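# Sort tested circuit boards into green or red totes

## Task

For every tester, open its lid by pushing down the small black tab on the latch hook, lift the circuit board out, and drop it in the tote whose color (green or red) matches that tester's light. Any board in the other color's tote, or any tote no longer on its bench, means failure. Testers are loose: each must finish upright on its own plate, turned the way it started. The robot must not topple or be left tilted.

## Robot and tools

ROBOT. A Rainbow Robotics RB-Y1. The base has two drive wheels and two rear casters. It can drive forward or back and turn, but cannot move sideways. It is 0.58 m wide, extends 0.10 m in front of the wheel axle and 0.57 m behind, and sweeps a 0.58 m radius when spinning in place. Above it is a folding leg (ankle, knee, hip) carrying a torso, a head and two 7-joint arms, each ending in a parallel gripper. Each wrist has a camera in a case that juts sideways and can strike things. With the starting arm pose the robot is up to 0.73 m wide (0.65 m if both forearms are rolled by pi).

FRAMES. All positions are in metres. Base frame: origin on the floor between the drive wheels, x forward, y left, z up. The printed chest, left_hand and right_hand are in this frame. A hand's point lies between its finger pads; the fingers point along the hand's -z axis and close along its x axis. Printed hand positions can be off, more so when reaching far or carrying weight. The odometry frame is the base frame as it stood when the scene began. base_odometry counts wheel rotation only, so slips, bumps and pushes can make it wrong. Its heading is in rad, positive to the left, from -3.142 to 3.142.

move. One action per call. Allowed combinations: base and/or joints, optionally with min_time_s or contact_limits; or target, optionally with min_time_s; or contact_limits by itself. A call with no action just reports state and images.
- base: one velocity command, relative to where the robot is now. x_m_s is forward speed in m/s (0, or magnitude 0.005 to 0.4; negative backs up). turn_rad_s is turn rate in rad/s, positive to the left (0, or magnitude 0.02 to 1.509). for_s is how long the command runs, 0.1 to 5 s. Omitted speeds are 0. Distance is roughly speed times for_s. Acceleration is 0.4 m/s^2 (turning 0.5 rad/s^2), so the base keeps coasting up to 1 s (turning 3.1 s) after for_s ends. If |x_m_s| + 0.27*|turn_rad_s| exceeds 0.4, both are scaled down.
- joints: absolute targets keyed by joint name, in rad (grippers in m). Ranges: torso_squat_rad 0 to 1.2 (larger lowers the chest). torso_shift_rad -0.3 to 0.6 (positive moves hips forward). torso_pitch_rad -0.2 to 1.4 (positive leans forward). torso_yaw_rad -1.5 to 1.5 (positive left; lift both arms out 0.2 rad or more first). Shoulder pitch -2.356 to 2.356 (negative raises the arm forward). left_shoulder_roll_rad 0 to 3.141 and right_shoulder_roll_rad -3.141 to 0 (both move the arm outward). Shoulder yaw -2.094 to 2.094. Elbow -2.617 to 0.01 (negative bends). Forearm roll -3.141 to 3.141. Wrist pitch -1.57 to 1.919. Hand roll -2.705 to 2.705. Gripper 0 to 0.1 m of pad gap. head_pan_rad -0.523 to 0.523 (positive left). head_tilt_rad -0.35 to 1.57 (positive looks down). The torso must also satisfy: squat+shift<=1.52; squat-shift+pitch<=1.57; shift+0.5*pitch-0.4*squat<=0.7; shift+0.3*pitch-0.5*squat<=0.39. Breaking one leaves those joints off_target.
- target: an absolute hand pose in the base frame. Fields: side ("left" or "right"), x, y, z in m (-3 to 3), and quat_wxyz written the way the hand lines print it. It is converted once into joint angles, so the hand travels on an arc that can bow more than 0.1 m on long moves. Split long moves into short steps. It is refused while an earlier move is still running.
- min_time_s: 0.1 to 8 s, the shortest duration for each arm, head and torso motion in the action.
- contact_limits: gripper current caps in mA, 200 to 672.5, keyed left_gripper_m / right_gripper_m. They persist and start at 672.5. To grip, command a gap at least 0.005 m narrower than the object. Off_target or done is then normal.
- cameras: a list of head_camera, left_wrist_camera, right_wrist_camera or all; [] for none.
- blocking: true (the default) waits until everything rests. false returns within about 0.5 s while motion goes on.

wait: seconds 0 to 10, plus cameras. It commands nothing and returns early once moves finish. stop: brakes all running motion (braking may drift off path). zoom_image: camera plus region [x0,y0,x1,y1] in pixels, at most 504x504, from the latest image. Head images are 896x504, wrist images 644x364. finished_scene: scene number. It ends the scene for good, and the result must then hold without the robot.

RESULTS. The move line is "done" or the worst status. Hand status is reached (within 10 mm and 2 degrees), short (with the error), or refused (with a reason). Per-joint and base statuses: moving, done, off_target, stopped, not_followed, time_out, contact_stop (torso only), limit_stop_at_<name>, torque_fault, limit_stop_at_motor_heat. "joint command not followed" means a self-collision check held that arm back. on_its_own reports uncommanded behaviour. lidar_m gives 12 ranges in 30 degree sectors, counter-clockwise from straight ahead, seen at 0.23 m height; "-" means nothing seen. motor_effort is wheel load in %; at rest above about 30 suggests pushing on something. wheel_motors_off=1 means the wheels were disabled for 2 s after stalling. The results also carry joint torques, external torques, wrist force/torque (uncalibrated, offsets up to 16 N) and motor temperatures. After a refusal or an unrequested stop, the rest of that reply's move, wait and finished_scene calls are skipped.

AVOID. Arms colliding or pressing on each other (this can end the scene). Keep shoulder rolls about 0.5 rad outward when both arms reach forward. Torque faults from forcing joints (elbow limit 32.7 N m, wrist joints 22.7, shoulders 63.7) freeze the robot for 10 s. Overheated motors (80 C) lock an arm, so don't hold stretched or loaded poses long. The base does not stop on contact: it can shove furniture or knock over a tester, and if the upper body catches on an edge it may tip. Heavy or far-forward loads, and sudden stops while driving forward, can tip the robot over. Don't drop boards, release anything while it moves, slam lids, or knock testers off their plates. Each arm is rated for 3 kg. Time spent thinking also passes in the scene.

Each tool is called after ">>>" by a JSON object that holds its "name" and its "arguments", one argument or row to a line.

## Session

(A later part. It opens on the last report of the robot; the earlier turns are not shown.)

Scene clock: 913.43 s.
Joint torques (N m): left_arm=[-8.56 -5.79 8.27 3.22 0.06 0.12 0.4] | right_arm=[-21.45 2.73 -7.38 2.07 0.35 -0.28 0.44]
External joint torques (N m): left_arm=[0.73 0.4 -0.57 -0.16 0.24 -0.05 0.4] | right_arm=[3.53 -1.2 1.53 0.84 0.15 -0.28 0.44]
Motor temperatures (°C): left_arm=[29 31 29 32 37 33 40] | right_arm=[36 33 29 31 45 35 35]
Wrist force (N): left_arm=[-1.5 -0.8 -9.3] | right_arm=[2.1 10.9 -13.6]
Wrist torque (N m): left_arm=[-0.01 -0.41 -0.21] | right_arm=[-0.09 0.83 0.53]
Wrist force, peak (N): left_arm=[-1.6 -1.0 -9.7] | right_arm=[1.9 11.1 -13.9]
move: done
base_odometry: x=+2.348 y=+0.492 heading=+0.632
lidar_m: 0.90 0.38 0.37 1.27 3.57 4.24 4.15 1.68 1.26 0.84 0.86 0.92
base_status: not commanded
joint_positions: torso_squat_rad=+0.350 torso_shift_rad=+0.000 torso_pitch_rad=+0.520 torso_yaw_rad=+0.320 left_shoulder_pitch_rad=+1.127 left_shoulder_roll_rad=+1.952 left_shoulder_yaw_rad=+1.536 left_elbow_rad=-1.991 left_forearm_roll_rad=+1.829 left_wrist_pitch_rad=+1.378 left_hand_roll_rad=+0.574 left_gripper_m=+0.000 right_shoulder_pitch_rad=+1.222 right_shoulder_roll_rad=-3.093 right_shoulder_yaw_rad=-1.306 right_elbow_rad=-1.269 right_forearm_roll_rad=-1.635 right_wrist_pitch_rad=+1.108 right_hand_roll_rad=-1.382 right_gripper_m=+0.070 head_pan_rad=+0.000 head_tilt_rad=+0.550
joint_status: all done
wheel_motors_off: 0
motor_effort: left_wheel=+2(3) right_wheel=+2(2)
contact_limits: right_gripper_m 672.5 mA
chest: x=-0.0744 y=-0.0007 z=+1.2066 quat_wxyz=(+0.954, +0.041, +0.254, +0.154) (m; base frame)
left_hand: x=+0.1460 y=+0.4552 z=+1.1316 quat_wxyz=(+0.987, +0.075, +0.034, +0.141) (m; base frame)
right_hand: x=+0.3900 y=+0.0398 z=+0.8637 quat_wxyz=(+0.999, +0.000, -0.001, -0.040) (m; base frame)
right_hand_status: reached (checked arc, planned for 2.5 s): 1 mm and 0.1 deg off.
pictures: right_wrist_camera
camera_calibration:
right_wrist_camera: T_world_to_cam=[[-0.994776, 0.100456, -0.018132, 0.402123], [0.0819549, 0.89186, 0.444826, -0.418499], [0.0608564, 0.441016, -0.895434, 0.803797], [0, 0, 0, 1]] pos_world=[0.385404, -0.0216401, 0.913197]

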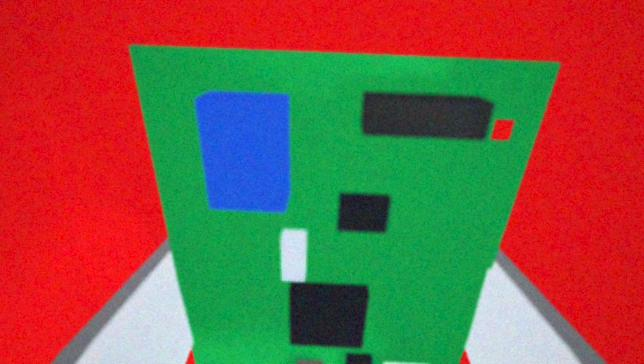

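>>> {"name": "move", "arguments": {
  "target": {"side":"right","x":0.39,"y":0.04,"z":0.855,"quat_wxyz":[0.9992,0,0,-0.04]},
  "min_time_s": 2.5,
  "cameras": ["head_camera"]
}}

Scene clock: 921.60 s.
Joint torques (N m): left_arm=[-8.4 -5.43 8.69 3.23 -0.01 0.16 0.37] | right_arm=[-14.06 -0.35 -4.27 2.43 1.33 -2.71 0.08]
External joint torques (N m): left_arm=[0.9 0.75 -0.14 -0.15 0.17 -0.01 0.37] | right_arm=[10.95 -4.28 4.52 1.21 1.12 -2.7 0.08]
Motor temperatures (°C): left_arm=[29 31 29 32 37 33 40] | right_arm=[36 33 29 31 45 35 35]
Wrist force (N): left_arm=[-1.7 -0.9 -9.3] | right_arm=[-0.3 3.4 14.2]
Wrist torque (N m): left_arm=[-0.01 -0.43 -0.22] | right_arm=[-0.29 2.02 0.82]
Wrist force, peak (N): left_arm=[-1.6 -0.8 -9.9] | right_arm=[2.1 10.9 -14.2]
move: done
base_odometry: x=+2.348 y=+0.492 heading=+0.632
lidar_m: 0.90 0.38 0.37 1.27 3.57 4.24 4.15 1.69 1.26 0.85 0.86 0.92
base_status: not commanded
joint_positions: torso_squat_rad=+0.350 torso_shift_rad=+0.000 torso_pitch_rad=+0.519 torso_yaw_rad=+0.320 left_shoulder_pitch_rad=+1.127 left_shoulder_roll_rad=+1.952 left_shoulder_yaw_rad=+1.536 left_elbow_rad=-1.991 left_forearm_roll_rad=+1.829 left_wrist_pitch_rad=+1.378 left_hand_roll_rad=+0.574 left_gripper_m=+0.000 right_shoulder_pitch_rad=+1.237 right_shoulder_roll_rad=-3.104 right_shoulder_yaw_rad=-1.304 right_elbow_rad=-1.248 right_forearm_roll_rad=-1.631 right_wrist_pitch_rad=+1.096 right_hand_roll_rad=-1.374 right_gripper_m=+0.070 head_pan_rad=+0.000 head_tilt_rad=+0.550
joint_status: all done
wheel_motors_off: 0
motor_effort: left_wheel=+1(3) right_wheel=-1(2)
contact_limits: right_gripper_m 672.5 mA
chest: x=-0.0747 y=-0.0008 z=+1.2067 quat_wxyz=(+0.954, +0.041, +0.253, +0.154) (m; base frame)
left_hand: x=+0.1457 y=+0.4551 z=+1.1319 quat_wxyz=(+0.987, +0.075, +0.034, +0.141) (m; base frame)
right_hand: x=+0.3907 y=+0.0402 z=+0.8571 quat_wxyz=(+0.999, +0.001, -0.001, -0.040) (m; base frame)
right_hand_status: reached (checked arc, planned for 2.5 s): 2 mm and 0.2 deg off.
pictures: head_camera
camera_calibration:
head_camera: T_world_to_cam=[[0.307626, -0.943863, -0.120369, 0.155821], [-0.821378, -0.199563, -0.534334, 0.827213], [0.480318, 0.263243, -0.836659, 1.0632], [0, 0, 0, 1]] pos_world=[0.120846, 0.0322745, 1.3503]

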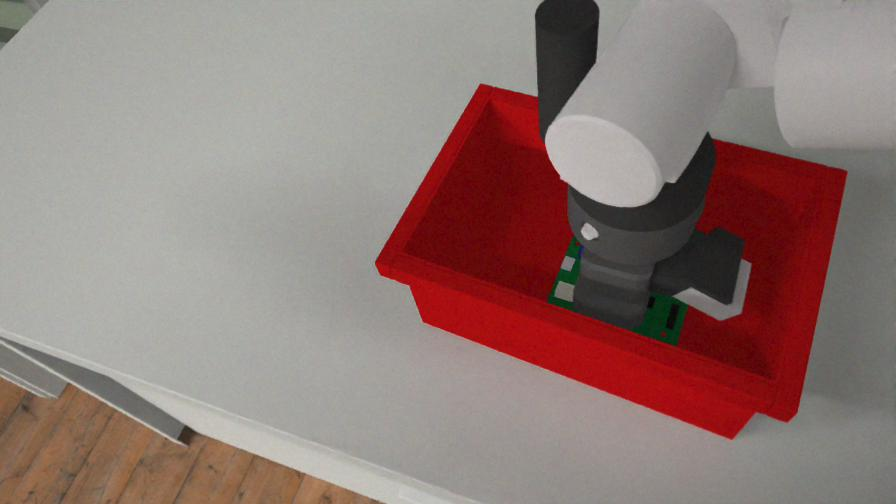

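>>> {"name": "move", "arguments": {
  "target": {"side":"right","x":0.39,"y":0.04,"z":0.8575,"quat_wxyz":[0.9992,0,0,-0.04]},
  "min_time_s": 1,
  "cameras": []
}}

>>> {"name": "move", "arguments": {
  "joints": {"right_gripper_m":0.087},
  "cameras": ["right_wrist_camera"]
}}

>>> {"name": "move", "arguments": {
  "target": {"side":"right","x":0.39,"y":0.04,"z":0.92,"quat_wxyz":[0.9992,0,0,-0.04]},
  "min_time_s": 3,
  "cameras": ["head_camera","right_wrist_camera"]
}}

Scene clock: 932.77 s.
Joint torques (N m): left_arm=[-8.57 -5.58 8.45 3.26 0.09 0.15 0.4] | right_arm=[-20.36 4.15 -7.51 1.53 0.48 -1.07 0.04]
External joint torques (N m): left_arm=[0.72 0.6 -0.39 -0.12 0.27 -0.02 0.39] | right_arm=[4.66 0.21 1.28 0.3 0.27 -1.07 0.04]
Motor temperatures (°C): left_arm=[29 31 29 32 37 33 40] | right_arm=[36 33 29 31 45 35 35]
Wrist force (N): left_arm=[-1.4 -0.9 -9.2] | right_arm=[-0.1 6.7 2.4]
Wrist torque (N m): left_arm=[-0.01 -0.39 -0.22] | right_arm=[-0.17 1.54 0.70]
Wrist force, peak (N): left_arm=[-1.5 -0.7 -9.7] | right_arm=[-0.6 3.2 14.7]
move: done
base_odometry: x=+2.348 y=+0.492 heading=+0.632
lidar_m: 0.90 0.37 0.37 1.27 3.58 4.24 4.15 1.69 1.25 0.85 0.87 0.92
base_status: not commanded
joint_positions: torso_squat_rad=+0.350 torso_shift_rad=+0.000 torso_pitch_rad=+0.519 torso_yaw_rad=+0.320 left_shoulder_pitch_rad=+1.127 left_shoulder_roll_rad=+1.952 left_shoulder_yaw_rad=+1.536 left_elbow_rad=-1.991 left_forearm_roll_rad=+1.829 left_wrist_pitch_rad=+1.378 left_hand_roll_rad=+0.574 left_gripper_m=+0.000 right_shoulder_pitch_rad=+1.236 right_shoulder_roll_rad=-3.104 right_shoulder_yaw_rad=-1.304 right_elbow_rad=-1.248 right_forearm_roll_rad=-1.631 right_wrist_pitch_rad=+1.096 right_hand_roll_rad=-1.374 right_gripper_m=+0.070 head_pan_rad=+0.000 head_tilt_rad=+0.550
joint_status: all done
wheel_motors_off: 0
motor_effort: left_wheel=+1(2) right_wheel=+1(2)
contact_limits: right_gripper_m 672.5 mA
chest: x=-0.0747 y=-0.0008 z=+1.2067 quat_wxyz=(+0.954, +0.041, +0.253, +0.154) (m; base frame)
left_hand: x=+0.1457 y=+0.4551 z=+1.1319 quat_wxyz=(+0.987, +0.075, +0.034, +0.141) (m; base frame)
right_hand: x=+0.3910 y=+0.0404 z=+0.8576 quat_wxyz=(+0.999, +0.001, -0.002, -0.040) (m; base frame)
right_hand_status: reached (checked arc, planned for 1.0 s): 1 mm and 0.3 deg off.
pictures: none
No camera images: "cameras" was empty.

Scene clock: 933.43 s.
Joint torques (N m): left_arm=[-8.4 -5.49 8.51 3.22 0.05 0.19 0.45] | right_arm=[-18.55 3.72 -6.41 0.7 0.16 -0.31 -0.03]
External joint torques (N m): left_arm=[0.9 0.69 -0.33 -0.16 0.23 0.02 0.45] | right_arm=[6.48 -0.21 2.38 -0.54 -0.05 -0.31 -0.03]
Motor temperatures (°C): left_arm=[29 31 29 32 37 33 40] | right_arm=[36 33 29 31 45 35 35]
Wrist force (N): left_arm=[-1.5 -1.0 -9.5] | right_arm=[5.0 10.4 -0.6]
Wrist torque (N m): left_arm=[0.01 -0.40 -0.22] | right_arm=[-0.05 1.40 0.53]
Wrist force, peak (N): left_arm=[-1.8 -0.9 -9.5] | right_arm=[6.1 10.5 1.6]
move: done
base_odometry: x=+2.348 y=+0.492 heading=+0.632
lidar_m: 0.90 0.38 0.37 1.27 3.58 4.23 4.14 1.68 1.26 0.84 0.87 0.92
base_status: not commanded
joint_positions: torso_squat_rad=+0.350 torso_shift_rad=+0.000 torso_pitch_rad=+0.519 torso_yaw_rad=+0.320 left_shoulder_pitch_rad=+1.127 left_shoulder_roll_rad=+1.952 left_shoulder_yaw_rad=+1.536 left_elbow_rad=-1.991 left_forearm_roll_rad=+1.829 left_wrist_pitch_rad=+1.378 left_hand_roll_rad=+0.574 left_gripper_m=+0.000 right_shoulder_pitch_rad=+1.236 right_shoulder_roll_rad=-3.104 right_shoulder_yaw_rad=-1.304 right_elbow_rad=-1.248 right_forearm_roll_rad=-1.631 right_wrist_pitch_rad=+1.096 right_hand_roll_rad=-1.374 right_gripper_m=+0.087 head_pan_rad=+0.000 head_tilt_rad=+0.550
joint_status: all done
wheel_motors_off: 0
motor_effort: left_wheel=+1(2) right_wheel=+1(2)
contact_limits: right_gripper_m 672.5 mA
chest: x=-0.0747 y=-0.0008 z=+1.2067 quat_wxyz=(+0.954, +0.041, +0.253, +0.154) (m; base frame)
left_hand: x=+0.1458 y=+0.4551 z=+1.1318 quat_wxyz=(+0.987, +0.075, +0.034, +0.141) (m; base frame)
right_hand: x=+0.3913 y=+0.0406 z=+0.8578 quat_wxyz=(+0.999, +0.002, -0.002, -0.041) (m; base frame)
pictures: right_wrist_camera
camera_calibration:
right_wrist_camera: T_world_to_cam=[[-0.994654, 0.101154, -0.0207788, 0.405365], [0.0812622, 0.890867, 0.446937, -0.418095], [0.0637205, 0.442859, -0.894324, 0.795918], [0, 0, 0, 1]] pos_world=[0.386457, -0.0210163, 0.907094]

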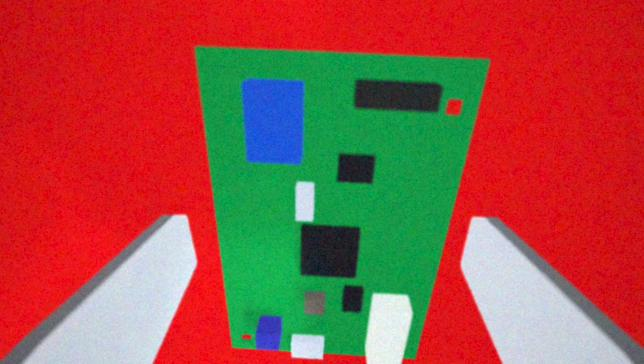

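Scene clock: 936.77 s.
Joint torques (N m): left_arm=[-8.38 -5.51 8.59 3.1 0.04 0.08 0.34] | right_arm=[-24.26 6.09 -10.27 0.95 -0.36 0.27 -0.34]
External joint torques (N m): left_arm=[0.92 0.68 -0.25 -0.28 0.22 -0.09 0.33] | right_arm=[0.61 2.27 -0.7 -0.57 -0.57 0.27 -0.34]
Motor temperatures (°C): left_arm=[29 31 29 32 37 33 40] | right_arm=[36 33 29 31 45 35 35]
Wrist force (N): left_arm=[-1.6 -0.9 -9.3] | right_arm=[1.9 10.8 -13.1]
Wrist torque (N m): left_arm=[0.01 -0.41 -0.20] | right_arm=[-0.07 0.79 0.54]
Wrist force, peak (N): left_arm=[-1.2 -0.6 -9.7] | right_arm=[2.3 11.0 -13.5]
move: done
base_odometry: x=+2.348 y=+0.492 heading=+0.632
lidar_m: 0.89 0.38 0.36 1.27 3.57 4.24 4.15 1.68 1.25 0.85 0.86 0.91
base_status: not commanded
joint_positions: torso_squat_rad=+0.350 torso_shift_rad=+0.000 torso_pitch_rad=+0.520 torso_yaw_rad=+0.320 left_shoulder_pitch_rad=+1.127 left_shoulder_roll_rad=+1.952 left_shoulder_yaw_rad=+1.536 left_elbow_rad=-1.991 left_forearm_roll_rad=+1.829 left_wrist_pitch_rad=+1.378 left_hand_roll_rad=+0.574 left_gripper_m=+0.000 right_shoulder_pitch_rad=+1.114 right_shoulder_roll_rad=-3.030 right_shoulder_yaw_rad=-1.341 right_elbow_rad=-1.368 right_forearm_roll_rad=-1.684 right_wrist_pitch_rad=+1.205 right_hand_roll_rad=-1.404 right_gripper_m=+0.087 head_pan_rad=+0.000 head_tilt_rad=+0.550
joint_status: all done
wheel_motors_off: 0
motor_effort: left_wheel=+0(3) right_wheel=+0(3)
contact_limits: right_gripper_m 672.5 mA
chest: x=-0.0745 y=-0.0008 z=+1.2066 quat_wxyz=(+0.954, +0.041, +0.254, +0.154) (m; base frame)
left_hand: x=+0.1459 y=+0.4551 z=+1.1317 quat_wxyz=(+0.987, +0.075, +0.034, +0.141) (m; base frame)
right_hand: x=+0.3901 y=+0.0402 z=+0.9195 quat_wxyz=(+0.999, +0.000, +0.000, -0.040) (m; base frame)
right_hand_status: reached (checked arc, planned for 3.0 s): 1 mm and 0.1 deg off.
pictures: head_camera, right_wrist_camera
camera_calibration:
head_camera: T_world_to_cam=[[0.307571, -0.943858, -0.120546, 0.155936], [-0.82167, -0.199569, -0.533882, 0.826833], [0.479851, 0.263256, -0.836922, 1.06329], [0, 0, 0, 1]] pos_world=[0.121202, 0.0322759, 1.35012]
right_wrist_camera: T_world_to_cam=[[-0.994899, 0.0995381, -0.0163757, 0.401639], [0.0819894, 0.892474, 0.443585, -0.442464], [0.0587685, 0.43998, -0.896082, 0.85501], [0, 0, 0, 1]] pos_world=[0.38562, -0.0212786, 0.969008]

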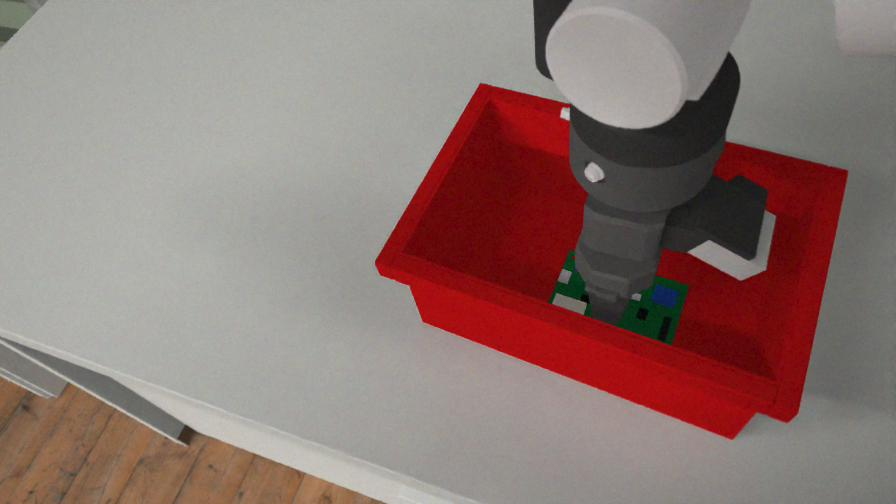

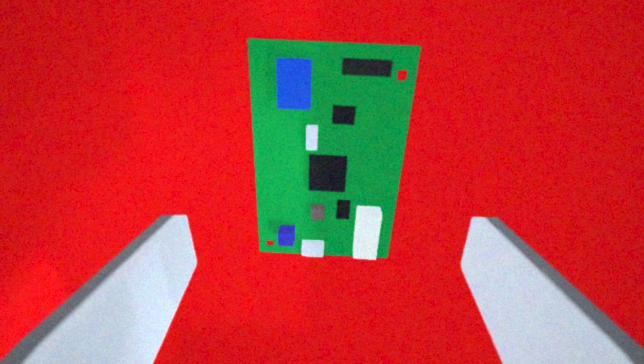

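>>> {"name": "move", "arguments": {
  "target": {"side":"right","x":0.38,"y":0.03,"z":1.06,"quat_wxyz":[0.9992,0,0,-0.04]},
  "min_time_s": 2.5,
  "cameras": []
}}

>>> {"name": "move", "arguments": {
  "joints": {"torso_pitch_rad":0.45},
  "min_time_s": 1,
  "cameras": []
}}

>>> {"name": "move", "arguments": {
  "target": {"side":"right","x":0.33,"y":-0.15,"z":1.15,"quat_wxyz":[1,0,0,0]},
  "min_time_s": 2,
  "cameras": []
}}

>>> {"name": "move", "arguments": {
  "joints": {"torso_yaw_rad":0,"right_gripper_m":0.04},
  "min_time_s": 1.5,
  "cameras": []
}}

>>> {"name": "move", "arguments": {
  "target": {"side":"right","x":0.28,"y":-0.33,"z":1.13,"quat_wxyz":[1,0,0,0]},
  "min_time_s": 1.5,
  "cameras": ["head_camera"]
}}

Scene clock: 947.07 s.
Joint torques (N m): left_arm=[-8.4 -5.5 8.51 3.12 0.02 0.1 0.39] | right_arm=[-23.02 4.91 -10.87 1.81 -0.26 0.23 -0.39]
External joint torques (N m): left_arm=[0.9 0.69 -0.32 -0.26 0.21 -0.07 0.38] | right_arm=[0.57 2.02 -0.68 -0.77 -0.48 0.22 -0.39]
Motor temperatures (°C): left_arm=[29 31 29 32 37 33 40] | right_arm=[36 33 29 31 45 35 35]
Wrist force (N): left_arm=[-1.5 -0.9 -9.3] | right_arm=[2.2 10.9 -13.0]
Wrist torque (N m): left_arm=[0.00 -0.40 -0.21] | right_arm=[-0.09 0.84 0.50]
Wrist force, peak (N): left_arm=[-1.3 -1.0 -9.7] | right_arm=[2.1 11.1 -13.6]
move: done
base_odometry: x=+2.348 y=+0.492 heading=+0.632
lidar_m: 0.90 0.38 0.37 1.28 3.57 4.24 4.15 1.68 1.26 0.85 0.85 0.93
base_status: not commanded
joint_positions: torso_squat_rad=+0.350 torso_shift_rad=+0.000 torso_pitch_rad=+0.520 torso_yaw_rad=+0.320 left_shoulder_pitch_rad=+1.127 left_shoulder_roll_rad=+1.952 left_shoulder_yaw_rad=+1.536 left_elbow_rad=-1.991 left_forearm_roll_rad=+1.829 left_wrist_pitch_rad=+1.378 left_hand_roll_rad=+0.574 left_gripper_m=+0.000 right_shoulder_pitch_rad=+0.856 right_shoulder_roll_rad=-2.904 right_shoulder_yaw_rad=-1.445 right_elbow_rad=-1.505 right_forearm_roll_rad=-1.844 right_wrist_pitch_rad=+1.461 right_hand_roll_rad=-1.427 right_gripper_m=+0.087 head_pan_rad=+0.000 head_tilt_rad=+0.550
joint_status: all done
wheel_motors_off: 0
motor_effort: left_wheel=+1(3) right_wheel=+1(2)
contact_limits: right_gripper_m 672.5 mA
chest: x=-0.0745 y=-0.0008 z=+1.2066 quat_wxyz=(+0.954, +0.041, +0.254, +0.154) (m; base frame)
left_hand: x=+0.1459 y=+0.4551 z=+1.1317 quat_wxyz=(+0.987, +0.075, +0.034, +0.141) (m; base frame)
right_hand: x=+0.3801 y=+0.0303 z=+1.0593 quat_wxyz=(+0.999, +0.000, +0.000, -0.040) (m; base frame)
right_hand_status: reached (checked arc, planned for 2.5 s): 1 mm and 0.1 deg off.
pictures: none
No camera images: "cameras" was empty.

Scene clock: 948.37 s.
Joint torques (N m): left_arm=[-8.76 -4.49 8.49 3.41 0 -0.01 0.44] | right_arm=[-22.13 5.27 -10.34 2.49 -0.21 0.15 -0.33]
External joint torques (N m): left_arm=[0.76 0.61 -0.58 -0.13 0.22 -0.05 0.44] | right_arm=[1.16 1.86 -0.33 -0.69 -0.57 0.18 -0.34]
Motor temperatures (°C): left_arm=[29 31 29 32 37 33 40] | right_arm=[36 33 29 31 45 35 35]
Wrist force (N): left_arm=[-1.6 -0.6 -9.4] | right_arm=[1.8 10.7 -13.1]
Wrist torque (N m): left_arm=[-0.04 -0.39 -0.21] | right_arm=[-0.08 0.84 0.49]
Wrist force, peak (N): left_arm=[-1.6 -1.0 -9.7] | right_arm=[2.0 10.9 -13.5]
move: done
base_odometry: x=+2.348 y=+0.492 heading=+0.632
lidar_m: 0.89 0.38 0.37 1.27 3.58 4.24 4.15 1.68 1.25 0.85 0.86 0.93
base_status: not commanded
joint_positions: torso_squat_rad=+0.350 torso_shift_rad=+0.000 torso_pitch_rad=+0.450 torso_yaw_rad=+0.320 left_shoulder_pitch_rad=+1.127 left_shoulder_roll_rad=+1.952 left_shoulder_yaw_rad=+1.536 left_elbow_rad=-1.991 left_forearm_roll_rad=+1.829 left_wrist_pitch_rad=+1.378 left_hand_roll_rad=+0.574 left_gripper_m=+0.000 right_shoulder_pitch_rad=+0.856 right_shoulder_roll_rad=-2.904 right_shoulder_yaw_rad=-1.445 right_elbow_rad=-1.505 right_forearm_roll_rad=-1.844 right_wrist_pitch_rad=+1.461 right_hand_roll_rad=-1.427 right_gripper_m=+0.087 head_pan_rad=+0.000 head_tilt_rad=+0.550
joint_status: all done
wheel_motors_off: 0
motor_effort: left_wheel=+1(3) right_wheel=+0(2)
contact_limits: right_gripper_m 672.5 mA
chest: x=-0.0936 y=-0.0008 z=+1.2167 quat_wxyz=(+0.962, +0.036, +0.220, +0.155) (m; base frame)
left_hand: x=+0.1315 y=+0.4551 z=+1.1573 quat_wxyz=(+0.987, +0.070, +0.000, +0.144) (m; base frame)
right_hand: x=+0.3702 y=+0.0303 z=+1.1015 quat_wxyz=(+0.999, +0.001, -0.035, -0.040) (m; base frame)
pictures: none
No camera images: "cameras" was empty.

Scene clock: 950.70 s.
Joint torques (N m): left_arm=[-8.65 -4.39 8.53 3.41 0.09 -0.04 0.41] | right_arm=[-15.02 -0.71 -10.41 2.4 -0.33 0.09 0.25]
External joint torques (N m): left_arm=[0.87 0.71 -0.53 -0.13 0.32 -0.07 0.41] | right_arm=[0.12 1.54 -0.43 -0.66 -0.56 0.09 0.25]
Motor temperatures (°C): left_arm=[29 31 29 32 37 33 40] | right_arm=[36 33 29 31 45 35 35]
Wrist force (N): left_arm=[-1.6 -0.5 -9.3] | right_arm=[2.2 11.1 -13.5]
Wrist torque (N m): left_arm=[-0.04 -0.40 -0.20] | right_arm=[-0.11 0.85 0.52]
Wrist force, peak (N): left_arm=[-1.9 -0.8 -9.7] | right_arm=[1.8 11.2 -13.6]
move: done
base_odometry: x=+2.348 y=+0.492 heading=+0.632
lidar_m: 0.90 0.37 0.37 1.27 3.57 4.23 4.15 1.68 1.25 0.85 0.86 0.92
base_status: not commanded
joint_positions: torso_squat_rad=+0.350 torso_shift_rad=+0.000 torso_pitch_rad=+0.450 torso_yaw_rad=+0.320 left_shoulder_pitch_rad=+1.127 left_shoulder_roll_rad=+1.952 left_shoulder_yaw_rad=+1.536 left_elbow_rad=-1.991 left_forearm_roll_rad=+1.829 left_wrist_pitch_rad=+1.378 left_hand_roll_rad=+0.574 left_gripper_m=+0.000 right_shoulder_pitch_rad=+0.731 right_shoulder_roll_rad=-2.275 right_shoulder_yaw_rad=-1.459 right_elbow_rad=-1.934 right_forearm_roll_rad=-1.935 right_wrist_pitch_rad=+1.652 right_hand_roll_rad=-1.188 right_gripper_m=+0.087 head_pan_rad=+0.000 head_tilt_rad=+0.550
joint_status: all done
wheel_motors_off: 0
motor_effort: left_wheel=+0(3) right_wheel=+0(2)
contact_limits: right_gripper_m 672.5 mA
chest: x=-0.0935 y=-0.0008 z=+1.2167 quat_wxyz=(+0.962, +0.036, +0.220, +0.155) (m; base frame)
left_hand: x=+0.1316 y=+0.4551 z=+1.1573 quat_wxyz=(+0.987, +0.070, +0.000, +0.144) (m; base frame)
right_hand: x=+0.3299 y=-0.1496 z=+1.1494 quat_wxyz=(+1.000, +0.000, +0.000, +0.000) (m; base frame)
right_hand_status: reached (checked arc, planned for 2.0 s): 1 mm and 0.0 deg off.
pictures: none
No camera images: "cameras" was empty.

Scene clock: 952.50 s.
Joint torques (N m): left_arm=[-9.28 -3.34 9.41 2.32 0.21 -0.05 0.35] | right_arm=[-14.78 1.6 -10.05 2.96 -0.06 0.29 0.26]
External joint torques (N m): left_arm=[0.8 0.39 -0.19 -0.12 0.19 0.02 0.35] | right_arm=[-0.01 1.21 -0.49 -0.78 -0.43 0.04 0.26]
Motor temperatures (°C): left_arm=[29 31 29 32 37 33 40] | right_arm=[36 33 29 31 45 35 35]
Wrist force (N): left_arm=[-1.6 0.1 -9.5] | right_arm=[2.1 11.7 -13.3]
Wrist torque (N m): left_arm=[-0.05 -0.38 -0.22] | right_arm=[-0.13 0.85 0.53]
Wrist force, peak (N): left_arm=[-1.4 -0.3 -9.7] | right_arm=[1.6 11.9 -13.4]
move: done
base_odometry: x=+2.348 y=+0.492 heading=+0.632
lidar_m: 0.89 0.38 0.38 1.27 3.57 4.25 4.15 1.68 1.26 0.85 0.86 0.92
base_status: not commanded
joint_positions: torso_squat_rad=+0.350 torso_shift_rad=+0.000 torso_pitch_rad=+0.450 torso_yaw_rad=+0.000 left_shoulder_pitch_rad=+1.127 left_shoulder_roll_rad=+1.952 left_shoulder_yaw_rad=+1.536 left_elbow_rad=-1.991 left_forearm_roll_rad=+1.829 left_wrist_pitch_rad=+1.378 left_hand_roll_rad=+0.574 left_gripper_m=+0.000 right_shoulder_pitch_rad=+0.731 right_shoulder_roll_rad=-2.275 right_shoulder_yaw_rad=-1.459 right_elbow_rad=-1.934 right_forearm_roll_rad=-1.935 right_wrist_pitch_rad=+1.652 right_hand_roll_rad=-1.188 right_gripper_m=+0.040 head_pan_rad=+0.000 head_tilt_rad=+0.550
joint_status: all done
wheel_motors_off: 0
motor_effort: left_wheel=+1(2) right_wheel=+0(2)
contact_limits: right_gripper_m 672.5 mA
chest: x=-0.0935 y=-0.0008 z=+1.2167 quat_wxyz=(+0.975, +0.000, +0.223, +0.000) (m; base frame)
left_hand: x=+0.2502 y=+0.3600 z=+1.0999 quat_wxyz=(+1.000, +0.000, +0.000, +0.000) (m; base frame)
right_hand: x=+0.2690 y=-0.2713 z=+1.1787 quat_wxyz=(+0.987, -0.070, +0.000, -0.144) (m; base frame)
pictures: none
No camera images: "cameras" was empty.

Scene clock: 954.33 s.
Joint torques (N m): left_arm=[-9.29 -3.21 9.35 2.36 0.19 -0.12 0.44] | right_arm=[-10.67 2.71 -8.72 3.3 0.22 -0.29 0.18]
External joint torques (N m): left_arm=[0.78 0.52 -0.25 -0.08 0.17 -0.04 0.44] | right_arm=[2.44 1.86 1.48 0.25 -0.04 -0.27 0.18]
Motor temperatures (°C): left_arm=[29 31 29 32 37 33 40] | right_arm=[36 33 29 31 45 35 35]
Wrist force (N): left_arm=[-1.5 0.2 -9.3] | right_arm=[1.7 11.0 -13.2]
Wrist torque (N m): left_arm=[-0.06 -0.39 -0.19] | right_arm=[-0.09 0.80 0.53]
Wrist force, peak (N): left_arm=[-1.3 0.2 -9.5] | right_arm=[1.9 11.8 -13.5]
move: done
base_odometry: x=+2.348 y=+0.492 heading=+0.632
lidar_m: 0.90 0.38 0.37 1.27 3.58 4.24 4.15 1.69 1.26 0.84 0.86 0.93
base_status: not commanded
joint_positions: torso_squat_rad=+0.350 torso_shift_rad=+0.000 torso_pitch_rad=+0.450 torso_yaw_rad=+0.000 left_shoulder_pitch_rad=+1.127 left_shoulder_roll_rad=+1.952 left_shoulder_yaw_rad=+1.536 left_elbow_rad=-1.991 left_forearm_roll_rad=+1.829 left_wrist_pitch_rad=+1.378 left_hand_roll_rad=+0.574 left_gripper_m=+0.000 right_shoulder_pitch_rad=+0.879 right_shoulder_roll_rad=-2.092 right_shoulder_yaw_rad=-1.396 right_elbow_rad=-1.887 right_forearm_roll_rad=-1.894 right_wrist_pitch_rad=+1.451 right_hand_roll_rad=-0.629 right_gripper_m=+0.040 head_pan_rad=+0.000 head_tilt_rad=+0.550
joint_status: all done
wheel_motors_off: 0
motor_effort: left_wheel=+1(3) right_wheel=+2(2)
contact_limits: right_gripper_m 672.5 mA
chest: x=-0.0935 y=-0.0008 z=+1.2167 quat_wxyz=(+0.975, +0.000, +0.223, +0.000) (m; base frame)
left_hand: x=+0.2502 y=+0.3601 z=+1.0999 quat_wxyz=(+1.000, +0.000, +0.000, +0.000) (m; base frame)
right_hand: x=+0.2802 y=-0.3297 z=+1.1303 quat_wxyz=(+1.000, +0.000, -0.001, +0.000) (m; base frame)
right_hand_status: reached (checked arc, planned for 1.5 s): 0 mm and 0.1 deg off.
pictures: head_camera
camera_calibration:
head_camera: T_world_to_cam=[[0.0328691, -0.998756, 0.0374948, -0.0549909], [-0.818645, -0.048425, -0.572255, 0.863624], [0.573359, -0.0118854, -0.819218, 1.06786], [0, 0, 0, 1]] pos_world=[0.0965409, -0.000409588, 1.37109]

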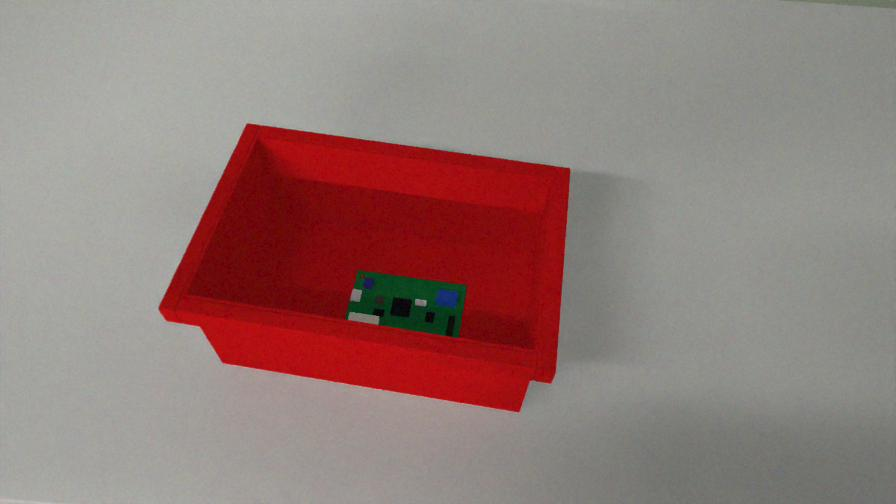

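>>> {"name": "move", "arguments": {
  "base": {"x_m_s":-0.25,"for_s":4},
  "cameras": []
}}

>>> {"name": "move", "arguments": {
  "base": {"turn_rad_s":0.6,"for_s":3.9},
  "joints": {"head_tilt_rad":-0.05},
  "cameras": ["head_camera"]
}}

Scene clock: 966.47 s.
Joint torques (N m): left_arm=[-9.32 -3.43 9.16 2.34 0.24 -0.15 0.4] | right_arm=[-10.98 1.62 -8.98 3.04 0.23 -0.21 0.07]
External joint torques (N m): left_arm=[0.76 0.3 -0.44 -0.1 0.22 -0.08 0.4] | right_arm=[2.13 0.77 1.22 -0.01 -0.03 -0.18 0.07]
Motor temperatures (°C): left_arm=[29 31 29 32 37 33 40] | right_arm=[36 33 29 31 45 35 35]
Wrist force (N): left_arm=[-1.6 0.1 -9.4] | right_arm=[2.2 10.9 -13.2]
Wrist torque (N m): left_arm=[-0.06 -0.42 -0.20] | right_arm=[-0.07 0.85 0.50]
Wrist force, peak (N): left_arm=[-1.5 0.2 -9.7] | right_arm=[2.2 11.2 -13.6]
move: done
base_odometry: x=+1.541 y=-0.099 heading=+0.633
lidar_m: 1.30 1.31 1.78 3.43 3.61 3.24 3.15 1.64 1.23 1.19 1.24 1.44
base_status: done (sent for 4 of 4 s)
joint_positions: torso_squat_rad=+0.350 torso_shift_rad=+0.000 torso_pitch_rad=+0.450 torso_yaw_rad=+0.000 left_shoulder_pitch_rad=+1.127 left_shoulder_roll_rad=+1.952 left_shoulder_yaw_rad=+1.536 left_elbow_rad=-1.991 left_forearm_roll_rad=+1.829 left_wrist_pitch_rad=+1.378 left_hand_roll_rad=+0.574 left_gripper_m=+0.000 right_shoulder_pitch_rad=+0.879 right_shoulder_roll_rad=-2.091 right_shoulder_yaw_rad=-1.396 right_elbow_rad=-1.887 right_forearm_roll_rad=-1.894 right_wrist_pitch_rad=+1.451 right_hand_roll_rad=-0.629 right_gripper_m=+0.040 head_pan_rad=+0.000 head_tilt_rad=+0.550
joint_status: not commanded
wheel_motors_off: 0
motor_effort: left_wheel=+7(23) right_wheel=-2(22)
contact_limits: right_gripper_m 672.5 mA
chest: x=-0.0935 y=-0.0007 z=+1.2167 quat_wxyz=(+0.975, +0.000, +0.223, +0.000) (m; base frame)
left_hand: x=+0.2503 y=+0.3601 z=+1.0999 quat_wxyz=(+1.000, +0.000, +0.000, +0.000) (m; base frame)
right_hand: x=+0.2802 y=-0.3298 z=+1.1302 quat_wxyz=(+1.000, +0.000, -0.001, +0.000) (m; base frame)
pictures: none
No camera images: "cameras" was empty.

Scene clock: 971.87 s.
Joint torques (N m): left_arm=[-9.09 -3.23 9.18 2.36 0.22 -0.15 0.36] | right_arm=[-10.82 1.68 -9.11 3.09 0.16 -0.14 0.14]
External joint torques (N m): left_arm=[0.98 0.5 -0.42 -0.08 0.2 -0.08 0.36] | right_arm=[2.28 0.83 1.1 0.04 -0.1 -0.12 0.14]
Motor temperatures (°C): left_arm=[29 31 29 32 37 33 40] | right_arm=[36 33 29 31 45 35 35]
Wrist force (N): left_arm=[-1.7 0.1 -9.3] | right_arm=[2.3 11.2 -13.2]
Wrist torque (N m): left_arm=[-0.04 -0.40 -0.22] | right_arm=[-0.11 0.88 0.52]
Wrist force, peak (N): left_arm=[-1.8 0.1 -9.7] | right_arm=[2.1 11.5 -13.5]
move: done
base_odometry: x=+1.541 y=-0.099 heading=+2.973
lidar_m: 3.55 3.23 2.34 1.36 1.18 1.18 1.38 1.67 1.30 1.47 2.73 3.45
base_status: done (sent for 3.9 of 3.9 s)
joint_positions: torso_squat_rad=+0.350 torso_shift_rad=+0.000 torso_pitch_rad=+0.450 torso_yaw_rad=+0.000 left_shoulder_pitch_rad=+1.127 left_shoulder_roll_rad=+1.952 left_shoulder_yaw_rad=+1.536 left_elbow_rad=-1.991 left_forearm_roll_rad=+1.829 left_wrist_pitch_rad=+1.378 left_hand_roll_rad=+0.574 left_gripper_m=+0.000 right_shoulder_pitch_rad=+0.879 right_shoulder_roll_rad=-2.091 right_shoulder_yaw_rad=-1.396 right_elbow_rad=-1.887 right_forearm_roll_rad=-1.894 right_wrist_pitch_rad=+1.451 right_hand_roll_rad=-0.629 right_gripper_m=+0.040 head_pan_rad=+0.000 head_tilt_rad=-0.050
joint_status: all done
wheel_motors_off: 0
motor_effort: left_wheel=-1(27) right_wheel=+3(27)
contact_limits: right_gripper_m 672.5 mA
chest: x=-0.0935 y=-0.0007 z=+1.2167 quat_wxyz=(+0.975, +0.000, +0.223, +0.000) (m; base frame)
left_hand: x=+0.2502 y=+0.3601 z=+1.0999 quat_wxyz=(+1.000, +0.000, +0.000, +0.000) (m; base frame)
right_hand: x=+0.2802 y=-0.3298 z=+1.1302 quat_wxyz=(+1.000, +0.000, -0.001, +0.000) (m; base frame)
pictures: head_camera
camera_calibration:
head_camera: T_world_to_cam=[[0.0054471, -0.998762, 0.0494542, -0.0711946], [-0.35261, -0.0481967, -0.934529, 1.36005], [0.935755, -0.0123475, -0.352435, 0.415425], [0, 0, 0, 1]] pos_world=[0.091219, -0.000426994, 1.42094]

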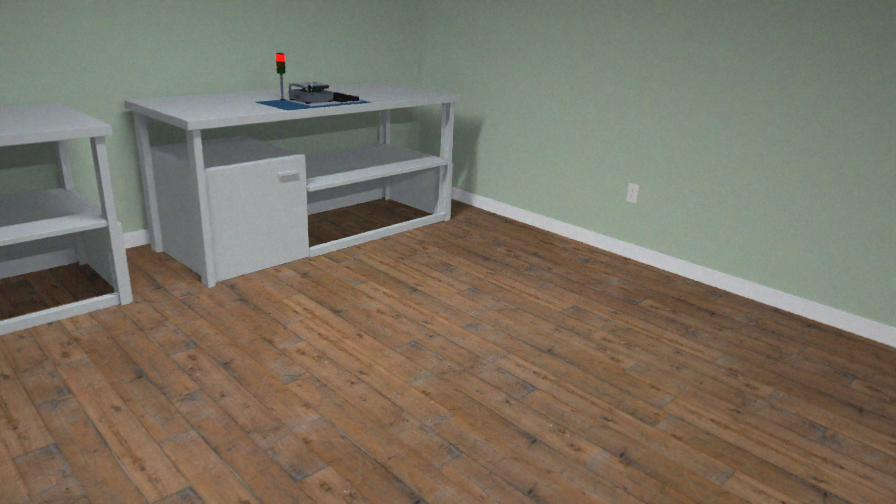

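Red confirmed. Path clear.

>>> {"name": "move", "arguments": {
  "base": {"x_m_s":0.38,"for_s":4.9},
  "cameras": []
}}

>>> {"name": "move", "arguments": {
  "base": {"x_m_s":0.38,"for_s":3.4},
  "cameras": []
}}

>>> {"name": "move", "arguments": {
  "base": {"turn_rad_s":0.4,"for_s":2.02},
  "joints": {"head_tilt_rad":0.3},
  "cameras": ["head_camera"]
}}

Scene clock: 982.43 s.
Joint torques (N m): left_arm=[-9.12 -3.17 9.33 2.46 0.19 -0.1 0.38] | right_arm=[-10.76 1.33 -9.04 3.08 0.16 -0.17 0.13]
External joint torques (N m): left_arm=[0.96 0.57 -0.27 0.02 0.17 -0.02 0.38] | right_arm=[2.34 0.48 1.16 0.04 -0.1 -0.14 0.13]
Motor temperatures (°C): left_arm=[29 31 29 32 37 33 40] | right_arm=[35 33 29 31 45 35 35]
Wrist force (N): left_arm=[-1.7 0.0 -9.2] | right_arm=[2.0 10.9 -13.2]
Wrist torque (N m): left_arm=[-0.05 -0.40 -0.22] | right_arm=[-0.09 0.82 0.52]
Wrist force, peak (N): left_arm=[-1.4 0.2 -9.8] | right_arm=[2.1 11.3 -13.6]
move: done
base_odometry: x=-0.295 y=+0.214 heading=+2.973
lidar_m: 2.45 1.71 1.81 2.35 2.48 2.48 2.90 2.55 2.55 2.48 2.15 2.15
base_status: done (sent for 4.9 of 4.9 s)
joint_positions: torso_squat_rad=+0.350 torso_shift_rad=+0.000 torso_pitch_rad=+0.450 torso_yaw_rad=+0.000 left_shoulder_pitch_rad=+1.127 left_shoulder_roll_rad=+1.952 left_shoulder_yaw_rad=+1.536 left_elbow_rad=-1.991 left_forearm_roll_rad=+1.829 left_wrist_pitch_rad=+1.378 left_hand_roll_rad=+0.574 left_gripper_m=+0.000 right_shoulder_pitch_rad=+0.879 right_shoulder_roll_rad=-2.091 right_shoulder_yaw_rad=-1.396 right_elbow_rad=-1.887 right_forearm_roll_rad=-1.894 right_wrist_pitch_rad=+1.451 right_hand_roll_rad=-0.629 right_gripper_m=+0.040 head_pan_rad=+0.000 head_tilt_rad=-0.050
joint_status: not commanded
wheel_motors_off: 0
motor_effort: left_wheel=-1(27) right_wheel=-2(29)
contact_limits: right_gripper_m 672.5 mA
chest: x=-0.0934 y=-0.0007 z=+1.2167 quat_wxyz=(+0.975, +0.000, +0.223, +0.000) (m; base frame)
left_hand: x=+0.2503 y=+0.3601 z=+1.0998 quat_wxyz=(+1.000, +0.000, +0.000, +0.000) (m; base frame)
right_hand: x=+0.2803 y=-0.3298 z=+1.1302 quat_wxyz=(+1.000, +0.000, -0.001, +0.000) (m; base frame)
pictures: none
No camera images: "cameras" was empty.

Scene clock: 987.13 s.
Joint torques (N m): left_arm=[-9.34 -3.18 9.23 2.27 0.22 -0.05 0.37] | right_arm=[-11.19 1.46 -9.1 3.04 0.21 -0.12 0.17]
External joint torques (N m): left_arm=[0.74 0.55 -0.36 -0.17 0.2 0.02 0.37] | right_arm=[1.91 0.61 1.11 0 -0.05 -0.09 0.17]
Motor temperatures (°C): left_arm=[29 31 29 32 37 33 40] | right_arm=[35 33 29 31 45 35 35]
Wrist force (N): left_arm=[-1.7 0.1 -9.5] | right_arm=[1.8 10.9 -13.3]
Wrist torque (N m): left_arm=[-0.04 -0.41 -0.21] | right_arm=[-0.10 0.81 0.52]
Wrist force, peak (N): left_arm=[-1.4 0.1 -9.7] | right_arm=[2.5 11.2 -13.5]
move: done
base_odometry: x=-1.568 y=+0.431 heading=+2.973
lidar_m: 1.17 1.50 0.88 0.97 2.56 3.38 3.93 3.58 2.47 1.43 1.24 1.23
base_status: done (sent for 3.4 of 3.4 s)
joint_positions: torso_squat_rad=+0.350 torso_shift_rad=+0.000 torso_pitch_rad=+0.450 torso_yaw_rad=+0.000 left_shoulder_pitch_rad=+1.127 left_shoulder_roll_rad=+1.952 left_shoulder_yaw_rad=+1.536 left_elbow_rad=-1.991 left_forearm_roll_rad=+1.829 left_wrist_pitch_rad=+1.378 left_hand_roll_rad=+0.574 left_gripper_m=+0.000 right_shoulder_pitch_rad=+0.879 right_shoulder_roll_rad=-2.091 right_shoulder_yaw_rad=-1.396 right_elbow_rad=-1.887 right_forearm_roll_rad=-1.894 right_wrist_pitch_rad=+1.451 right_hand_roll_rad=-0.629 right_gripper_m=+0.040 head_pan_rad=+0.000 head_tilt_rad=-0.050
joint_status: not commanded
wheel_motors_off: 0
motor_effort: left_wheel=-2(26) right_wheel=-2(19)
contact_limits: right_gripper_m 672.5 mA
chest: x=-0.0935 y=-0.0007 z=+1.2167 quat_wxyz=(+0.975, +0.000, +0.223, +0.000) (m; base frame)
left_hand: x=+0.2503 y=+0.3601 z=+1.0998 quat_wxyz=(+1.000, +0.000, +0.000, +0.000) (m; base frame)
right_hand: x=+0.2803 y=-0.3298 z=+1.1302 quat_wxyz=(+1.000, +0.000, -0.001, +0.000) (m; base frame)
pictures: none
No camera images: "cameras" was empty.

Scene clock: 990.27 s.
Joint torques (N m): left_arm=[-9.33 -3.37 9.25 2.45 0.22 -0.09 0.41] | right_arm=[-10.89 1.48 -9.29 3.04 0.19 -0.13 0.12]
External joint torques (N m): left_arm=[0.74 0.37 -0.35 0 0.2 -0.01 0.41] | right_arm=[2.22 0.63 0.92 -0.01 -0.07 -0.1 0.12]
Motor temperatures (°C): left_arm=[29 31 29 32 37 33 40] | right_arm=[35 33 29 31 45 35 35]
Wrist force (N): left_arm=[-1.4 0.1 -9.5] | right_arm=[2.1 11.2 -13.2]
Wrist torque (N m): left_arm=[-0.04 -0.38 -0.21] | right_arm=[-0.14 0.84 0.51]
Wrist force, peak (N): left_arm=[-1.7 0.1 -9.9] | right_arm=[2.2 11.3 -13.6]
move: done
base_odometry: x=-1.568 y=+0.431 heading=-2.497
lidar_m: 0.95 0.88 1.17 3.39 3.55 3.58 3.47 1.71 1.28 1.25 1.16 1.22
base_status: done (sent for 2.03 of 2.03 s)
joint_positions: torso_squat_rad=+0.350 torso_shift_rad=+0.000 torso_pitch_rad=+0.450 torso_yaw_rad=+0.000 left_shoulder_pitch_rad=+1.127 left_shoulder_roll_rad=+1.952 left_shoulder_yaw_rad=+1.536 left_elbow_rad=-1.991 left_forearm_roll_rad=+1.829 left_wrist_pitch_rad=+1.378 left_hand_roll_rad=+0.574 left_gripper_m=+0.000 right_shoulder_pitch_rad=+0.879 right_shoulder_roll_rad=-2.091 right_shoulder_yaw_rad=-1.396 right_elbow_rad=-1.887 right_forearm_roll_rad=-1.894 right_wrist_pitch_rad=+1.451 right_hand_roll_rad=-0.629 right_gripper_m=+0.040 head_pan_rad=+0.000 head_tilt_rad=+0.300
joint_status: all done
wheel_motors_off: 0
motor_effort: left_wheel=+1(27) right_wheel=+2(23)
contact_limits: right_gripper_m 672.5 mA
chest: x=-0.0935 y=-0.0007 z=+1.2167 quat_wxyz=(+0.975, +0.000, +0.223, +0.000) (m; base frame)
left_hand: x=+0.2503 y=+0.3601 z=+1.0998 quat_wxyz=(+1.000, +0.000, +0.000, +0.000) (m; base frame)
right_hand: x=+0.2802 y=-0.3298 z=+1.1302 quat_wxyz=(+1.000, +0.000, -0.001, +0.000) (m; base frame)
pictures: head_camera
camera_calibration:
head_camera: T_world_to_cam=[[0.0223836, -0.998758, 0.044503, -0.0645377], [-0.651692, -0.0483334, -0.756942, 1.11768], [0.758153, -0.0120591, -0.651965, 0.833279], [0, 0, 0, 1]] pos_world=[0.0980767, -0.000387597, 1.39216]

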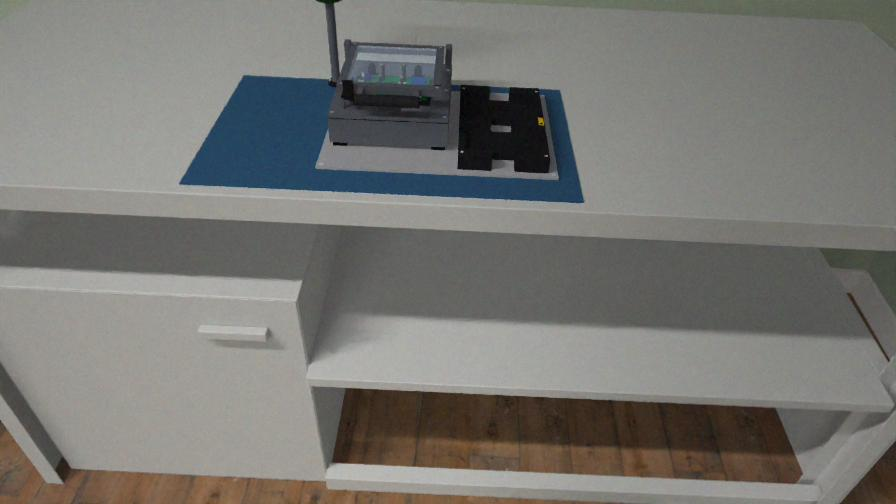

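>>> {"name": "move", "arguments": {
  "base": {"turn_rad_s":0.1,"for_s":1.6},
  "cameras": []
}}

>>> {"name": "move", "arguments": {
  "base": {"x_m_s":0.15,"for_s":3.07},
  "cameras": []
}}

>>> {"name": "move", "arguments": {
  "base": {"turn_rad_s":-0.1,"for_s":1.6},
  "joints": {"head_tilt_rad":0.5},
  "cameras": ["head_camera"]
}}

Scene clock: 1000.50 s.
Joint torques (N m): left_arm=[-9.36 -3.31 9.28 2.37 0.27 -0.1 0.39] | right_arm=[-10.88 1.8 -9.16 3.04 0.12 -0.16 0.18]
External joint torques (N m): left_arm=[0.72 0.42 -0.32 -0.07 0.25 -0.03 0.39] | right_arm=[2.22 0.95 1.04 -0.01 -0.14 -0.14 0.18]
Motor temperatures (°C): left_arm=[29 31 29 32 37 33 40] | right_arm=[35 33 29 31 45 35 35]
Wrist force (N): left_arm=[-1.5 0.2 -9.2] | right_arm=[2.4 11.1 -13.0]
Wrist torque (N m): left_arm=[-0.06 -0.38 -0.21] | right_arm=[-0.13 0.88 0.51]
Wrist force, peak (N): left_arm=[-1.5 0.1 -9.7] | right_arm=[2.4 11.1 -13.6]
move: done
base_odometry: x=-1.568 y=+0.431 heading=-2.338
lidar_m: 0.88 0.93 1.54 3.39 3.79 3.57 2.83 1.51 1.26 1.25 1.16 1.51
base_status: done (sent for 1.6 of 1.6 s)
joint_positions: torso_squat_rad=+0.350 torso_shift_rad=+0.000 torso_pitch_rad=+0.450 torso_yaw_rad=+0.000 left_shoulder_pitch_rad=+1.127 left_shoulder_roll_rad=+1.952 left_shoulder_yaw_rad=+1.536 left_elbow_rad=-1.991 left_forearm_roll_rad=+1.829 left_wrist_pitch_rad=+1.378 left_hand_roll_rad=+0.574 left_gripper_m=+0.000 right_shoulder_pitch_rad=+0.879 right_shoulder_roll_rad=-2.091 right_shoulder_yaw_rad=-1.396 right_elbow_rad=-1.887 right_forearm_roll_rad=-1.894 right_wrist_pitch_rad=+1.451 right_hand_roll_rad=-0.629 right_gripper_m=+0.040 head_pan_rad=+0.000 head_tilt_rad=+0.300
joint_status: not commanded
wheel_motors_off: 0
motor_effort: left_wheel=+0(20) right_wheel=+2(23)
contact_limits: right_gripper_m 672.5 mA
chest: x=-0.0935 y=-0.0007 z=+1.2167 quat_wxyz=(+0.975, +0.000, +0.223, +0.000) (m; base frame)
left_hand: x=+0.2503 y=+0.3601 z=+1.0998 quat_wxyz=(+1.000, +0.000, +0.000, +0.000) (m; base frame)
right_hand: x=+0.2802 y=-0.3298 z=+1.1302 quat_wxyz=(+1.000, +0.000, -0.001, +0.000) (m; base frame)
pictures: none
No camera images: "cameras" was empty.

Scene clock: 1004.53 s.
Joint torques (N m): left_arm=[-9.34 -3.32 9.18 2.35 0.19 -0.12 0.34] | right_arm=[-10.98 1.57 -9.08 3.03 0.09 -0.24 0.13]
External joint torques (N m): left_arm=[0.74 0.41 -0.42 -0.09 0.17 -0.04 0.34] | right_arm=[2.13 0.72 1.13 -0.01 -0.16 -0.21 0.13]
Motor temperatures (°C): left_arm=[29 31 29 32 37 33 40] | right_arm=[35 33 29 31 45 35 35]
Wrist force (N): left_arm=[-1.6 -0.1 -9.3] | right_arm=[1.9 11.0 -12.9]
Wrist torque (N m): left_arm=[-0.02 -0.40 -0.21] | right_arm=[-0.11 0.82 0.51]
Wrist force, peak (N): left_arm=[-1.8 -0.1 -9.7] | right_arm=[2.4 11.2 -13.5]
move: done
base_odometry: x=-1.887 y=+0.100 heading=-2.337
lidar_m: 0.43 0.43 0.68 3.30 3.69 4.00 3.05 1.62 1.34 0.99 1.02 1.05
base_status: done (sent for 3.07 of 3.07 s)
joint_positions: torso_squat_rad=+0.350 torso_shift_rad=+0.000 torso_pitch_rad=+0.450 torso_yaw_rad=+0.000 left_shoulder_pitch_rad=+1.127 left_shoulder_roll_rad=+1.952 left_shoulder_yaw_rad=+1.536 left_elbow_rad=-1.991 left_forearm_roll_rad=+1.829 left_wrist_pitch_rad=+1.378 left_hand_roll_rad=+0.574 left_gripper_m=+0.000 right_shoulder_pitch_rad=+0.879 right_shoulder_roll_rad=-2.091 right_shoulder_yaw_rad=-1.396 right_elbow_rad=-1.887 right_forearm_roll_rad=-1.894 right_wrist_pitch_rad=+1.451 right_hand_roll_rad=-0.629 right_gripper_m=+0.040 head_pan_rad=+0.000 head_tilt_rad=+0.300
joint_status: not commanded
wheel_motors_off: 0
motor_effort: left_wheel=+1(26) right_wheel=-2(28)
contact_limits: right_gripper_m 672.5 mA
chest: x=-0.0935 y=-0.0007 z=+1.2167 quat_wxyz=(+0.975, +0.000, +0.223, +0.000) (m; base frame)
left_hand: x=+0.2502 y=+0.3601 z=+1.0999 quat_wxyz=(+1.000, +0.000, +0.000, +0.000) (m; base frame)
right_hand: x=+0.2802 y=-0.3298 z=+1.1302 quat_wxyz=(+1.000, +0.000, -0.001, +0.000) (m; base frame)
pictures: none
No camera images: "cameras" was empty.

Scene clock: 1006.63 s.
Joint torques (N m): left_arm=[-9.26 -3.2 9.5 2.35 0.16 -0.12 0.4] | right_arm=[-10.95 1.53 -9.06 3.08 0.24 0.01 0.19]
External joint torques (N m): left_arm=[0.81 0.53 -0.1 -0.09 0.14 -0.05 0.4] | right_arm=[2.15 0.67 1.14 0.04 -0.02 0.04 0.19]
Motor temperatures (°C): left_arm=[29 31 29 32 37 33 40] | right_arm=[35 33 29 31 45 35 35]
Wrist force (N): left_arm=[-1.6 0.2 -9.2] | right_arm=[2.2 10.8 -13.2]
Wrist torque (N m): left_arm=[-0.07 -0.42 -0.21] | right_arm=[-0.09 0.86 0.50]
Wrist force, peak (N): left_arm=[-1.8 0.1 -9.5] | right_arm=[2.0 11.2 -13.5]
move: done
base_odometry: x=-1.887 y=+0.100 heading=-2.497
lidar_m: 0.67 0.42 0.57 2.36 3.46 4.10 3.94 1.84 1.38 1.33 0.98 1.09
base_status: done (sent for 1.6 of 1.6 s)
joint_positions: torso_squat_rad=+0.350 torso_shift_rad=+0.000 torso_pitch_rad=+0.450 torso_yaw_rad=+0.000 left_shoulder_pitch_rad=+1.127 left_shoulder_roll_rad=+1.952 left_shoulder_yaw_rad=+1.536 left_elbow_rad=-1.991 left_forearm_roll_rad=+1.829 left_wrist_pitch_rad=+1.378 left_hand_roll_rad=+0.574 left_gripper_m=+0.000 right_shoulder_pitch_rad=+0.879 right_shoulder_roll_rad=-2.091 right_shoulder_yaw_rad=-1.396 right_elbow_rad=-1.887 right_forearm_roll_rad=-1.894 right_wrist_pitch_rad=+1.451 right_hand_roll_rad=-0.629 right_gripper_m=+0.040 head_pan_rad=+0.000 head_tilt_rad=+0.500
joint_status: all done
wheel_motors_off: 0
motor_effort: left_wheel=+0(22) right_wheel=-3(23)
contact_limits: right_gripper_m 672.5 mA
chest: x=-0.0935 y=-0.0007 z=+1.2167 quat_wxyz=(+0.975, +0.000, +0.223, +0.000) (m; base frame)
left_hand: x=+0.2503 y=+0.3601 z=+1.0999 quat_wxyz=(+1.000, +0.000, +0.000, +0.000) (m; base frame)
right_hand: x=+0.2802 y=-0.3298 z=+1.1302 quat_wxyz=(+1.000, +0.000, -0.001, +0.000) (m; base frame)
pictures: head_camera
camera_calibration:
head_camera: T_world_to_cam=[[0.0309492, -0.998754, 0.0391378, -0.057195], [-0.789042, -0.0484496, -0.612426, 0.919014], [0.61356, -0.0119273, -0.789558, 1.02612], [0, 0, 0, 1]] pos_world=[0.0973238, -0.000359108, 1.37525]

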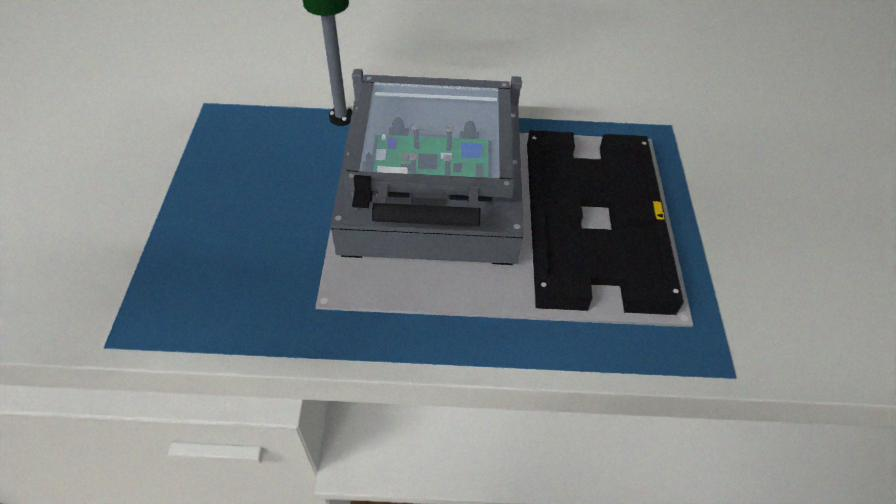

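>>> {"name": "move", "arguments": {
  "base": {"x_m_s":0.04,"for_s":2},
  "cameras": ["head_camera"]
}}

Scene clock: 1020.17 s.
Joint torques (N m): left_arm=[-9.21 -3.29 9.4 2.29 0.15 -0.11 0.36] | right_arm=[-11.05 1.51 -9.2 2.94 0.23 -0.04 0.15]
External joint torques (N m): left_arm=[0.87 0.45 -0.2 -0.15 0.13 -0.03 0.36] | right_arm=[2.06 0.66 1.01 -0.11 -0.03 -0.01 0.15]
Motor temperatures (°C): left_arm=[29 31 29 32 37 33 40] | right_arm=[35 33 29 31 45 35 35]
Wrist force (N): left_arm=[-1.5 0.0 -9.1] | right_arm=[2.0 10.9 -13.2]
Wrist torque (N m): left_arm=[-0.05 -0.36 -0.22] | right_arm=[-0.11 0.83 0.52]
Wrist force, peak (N): left_arm=[-1.2 0.0 -9.7] | right_arm=[2.4 11.2 -13.6]
move: done
base_odometry: x=-1.951 y=+0.052 heading=-2.497
lidar_m: 0.66 0.35 0.45 2.34 3.45 4.19 4.01 1.85 1.38 1.34 0.95 1.00
base_status: done (sent for 2 of 2 s)
joint_positions: torso_squat_rad=+0.350 torso_shift_rad=+0.000 torso_pitch_rad=+0.450 torso_yaw_rad=+0.000 left_shoulder_pitch_rad=+1.127 left_shoulder_roll_rad=+1.952 left_shoulder_yaw_rad=+1.536 left_elbow_rad=-1.991 left_forearm_roll_rad=+1.829 left_wrist_pitch_rad=+1.378 left_hand_roll_rad=+0.574 left_gripper_m=+0.000 right_shoulder_pitch_rad=+0.879 right_shoulder_roll_rad=-2.091 right_shoulder_yaw_rad=-1.396 right_elbow_rad=-1.887 right_forearm_roll_rad=-1.894 right_wrist_pitch_rad=+1.451 right_hand_roll_rad=-0.629 right_gripper_m=+0.040 head_pan_rad=+0.000 head_tilt_rad=+0.500
joint_status: not commanded
wheel_motors_off: 0
motor_effort: left_wheel=-4(29) right_wheel=+1(21)
contact_limits: right_gripper_m 672.5 mA
chest: x=-0.0935 y=-0.0007 z=+1.2167 quat_wxyz=(+0.975, +0.000, +0.223, +0.000) (m; base frame)
left_hand: x=+0.2502 y=+0.3601 z=+1.0999 quat_wxyz=(+1.000, +0.000, +0.000, +0.000) (m; base frame)
right_hand: x=+0.2802 y=-0.3298 z=+1.1302 quat_wxyz=(+1.000, +0.000, -0.001, +0.000) (m; base frame)
pictures: head_camera
camera_calibration:
head_camera: T_world_to_cam=[[0.0309482, -0.998754, 0.0391384, -0.0571956], [-0.789032, -0.0484494, -0.612438, 0.919021], [0.613572, -0.0119276, -0.789549, 1.02612], [0, 0, 0, 1]] pos_world=[0.0973089, -0.000359269, 1.37525]

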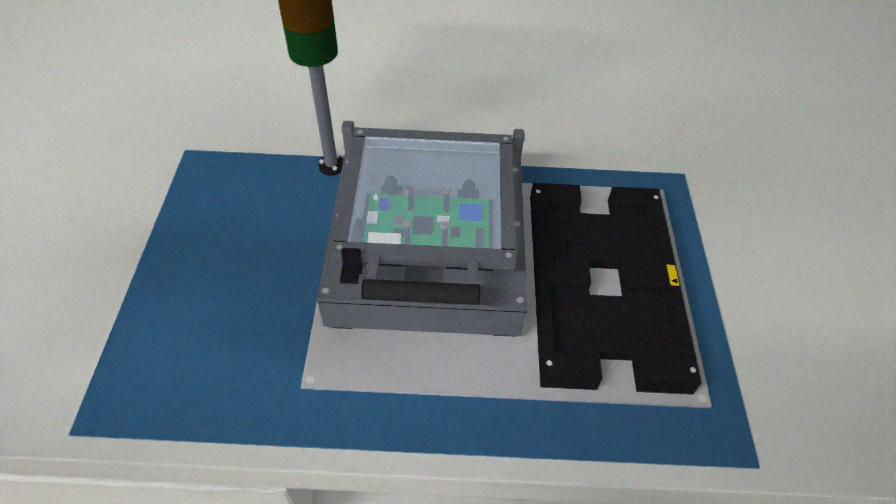

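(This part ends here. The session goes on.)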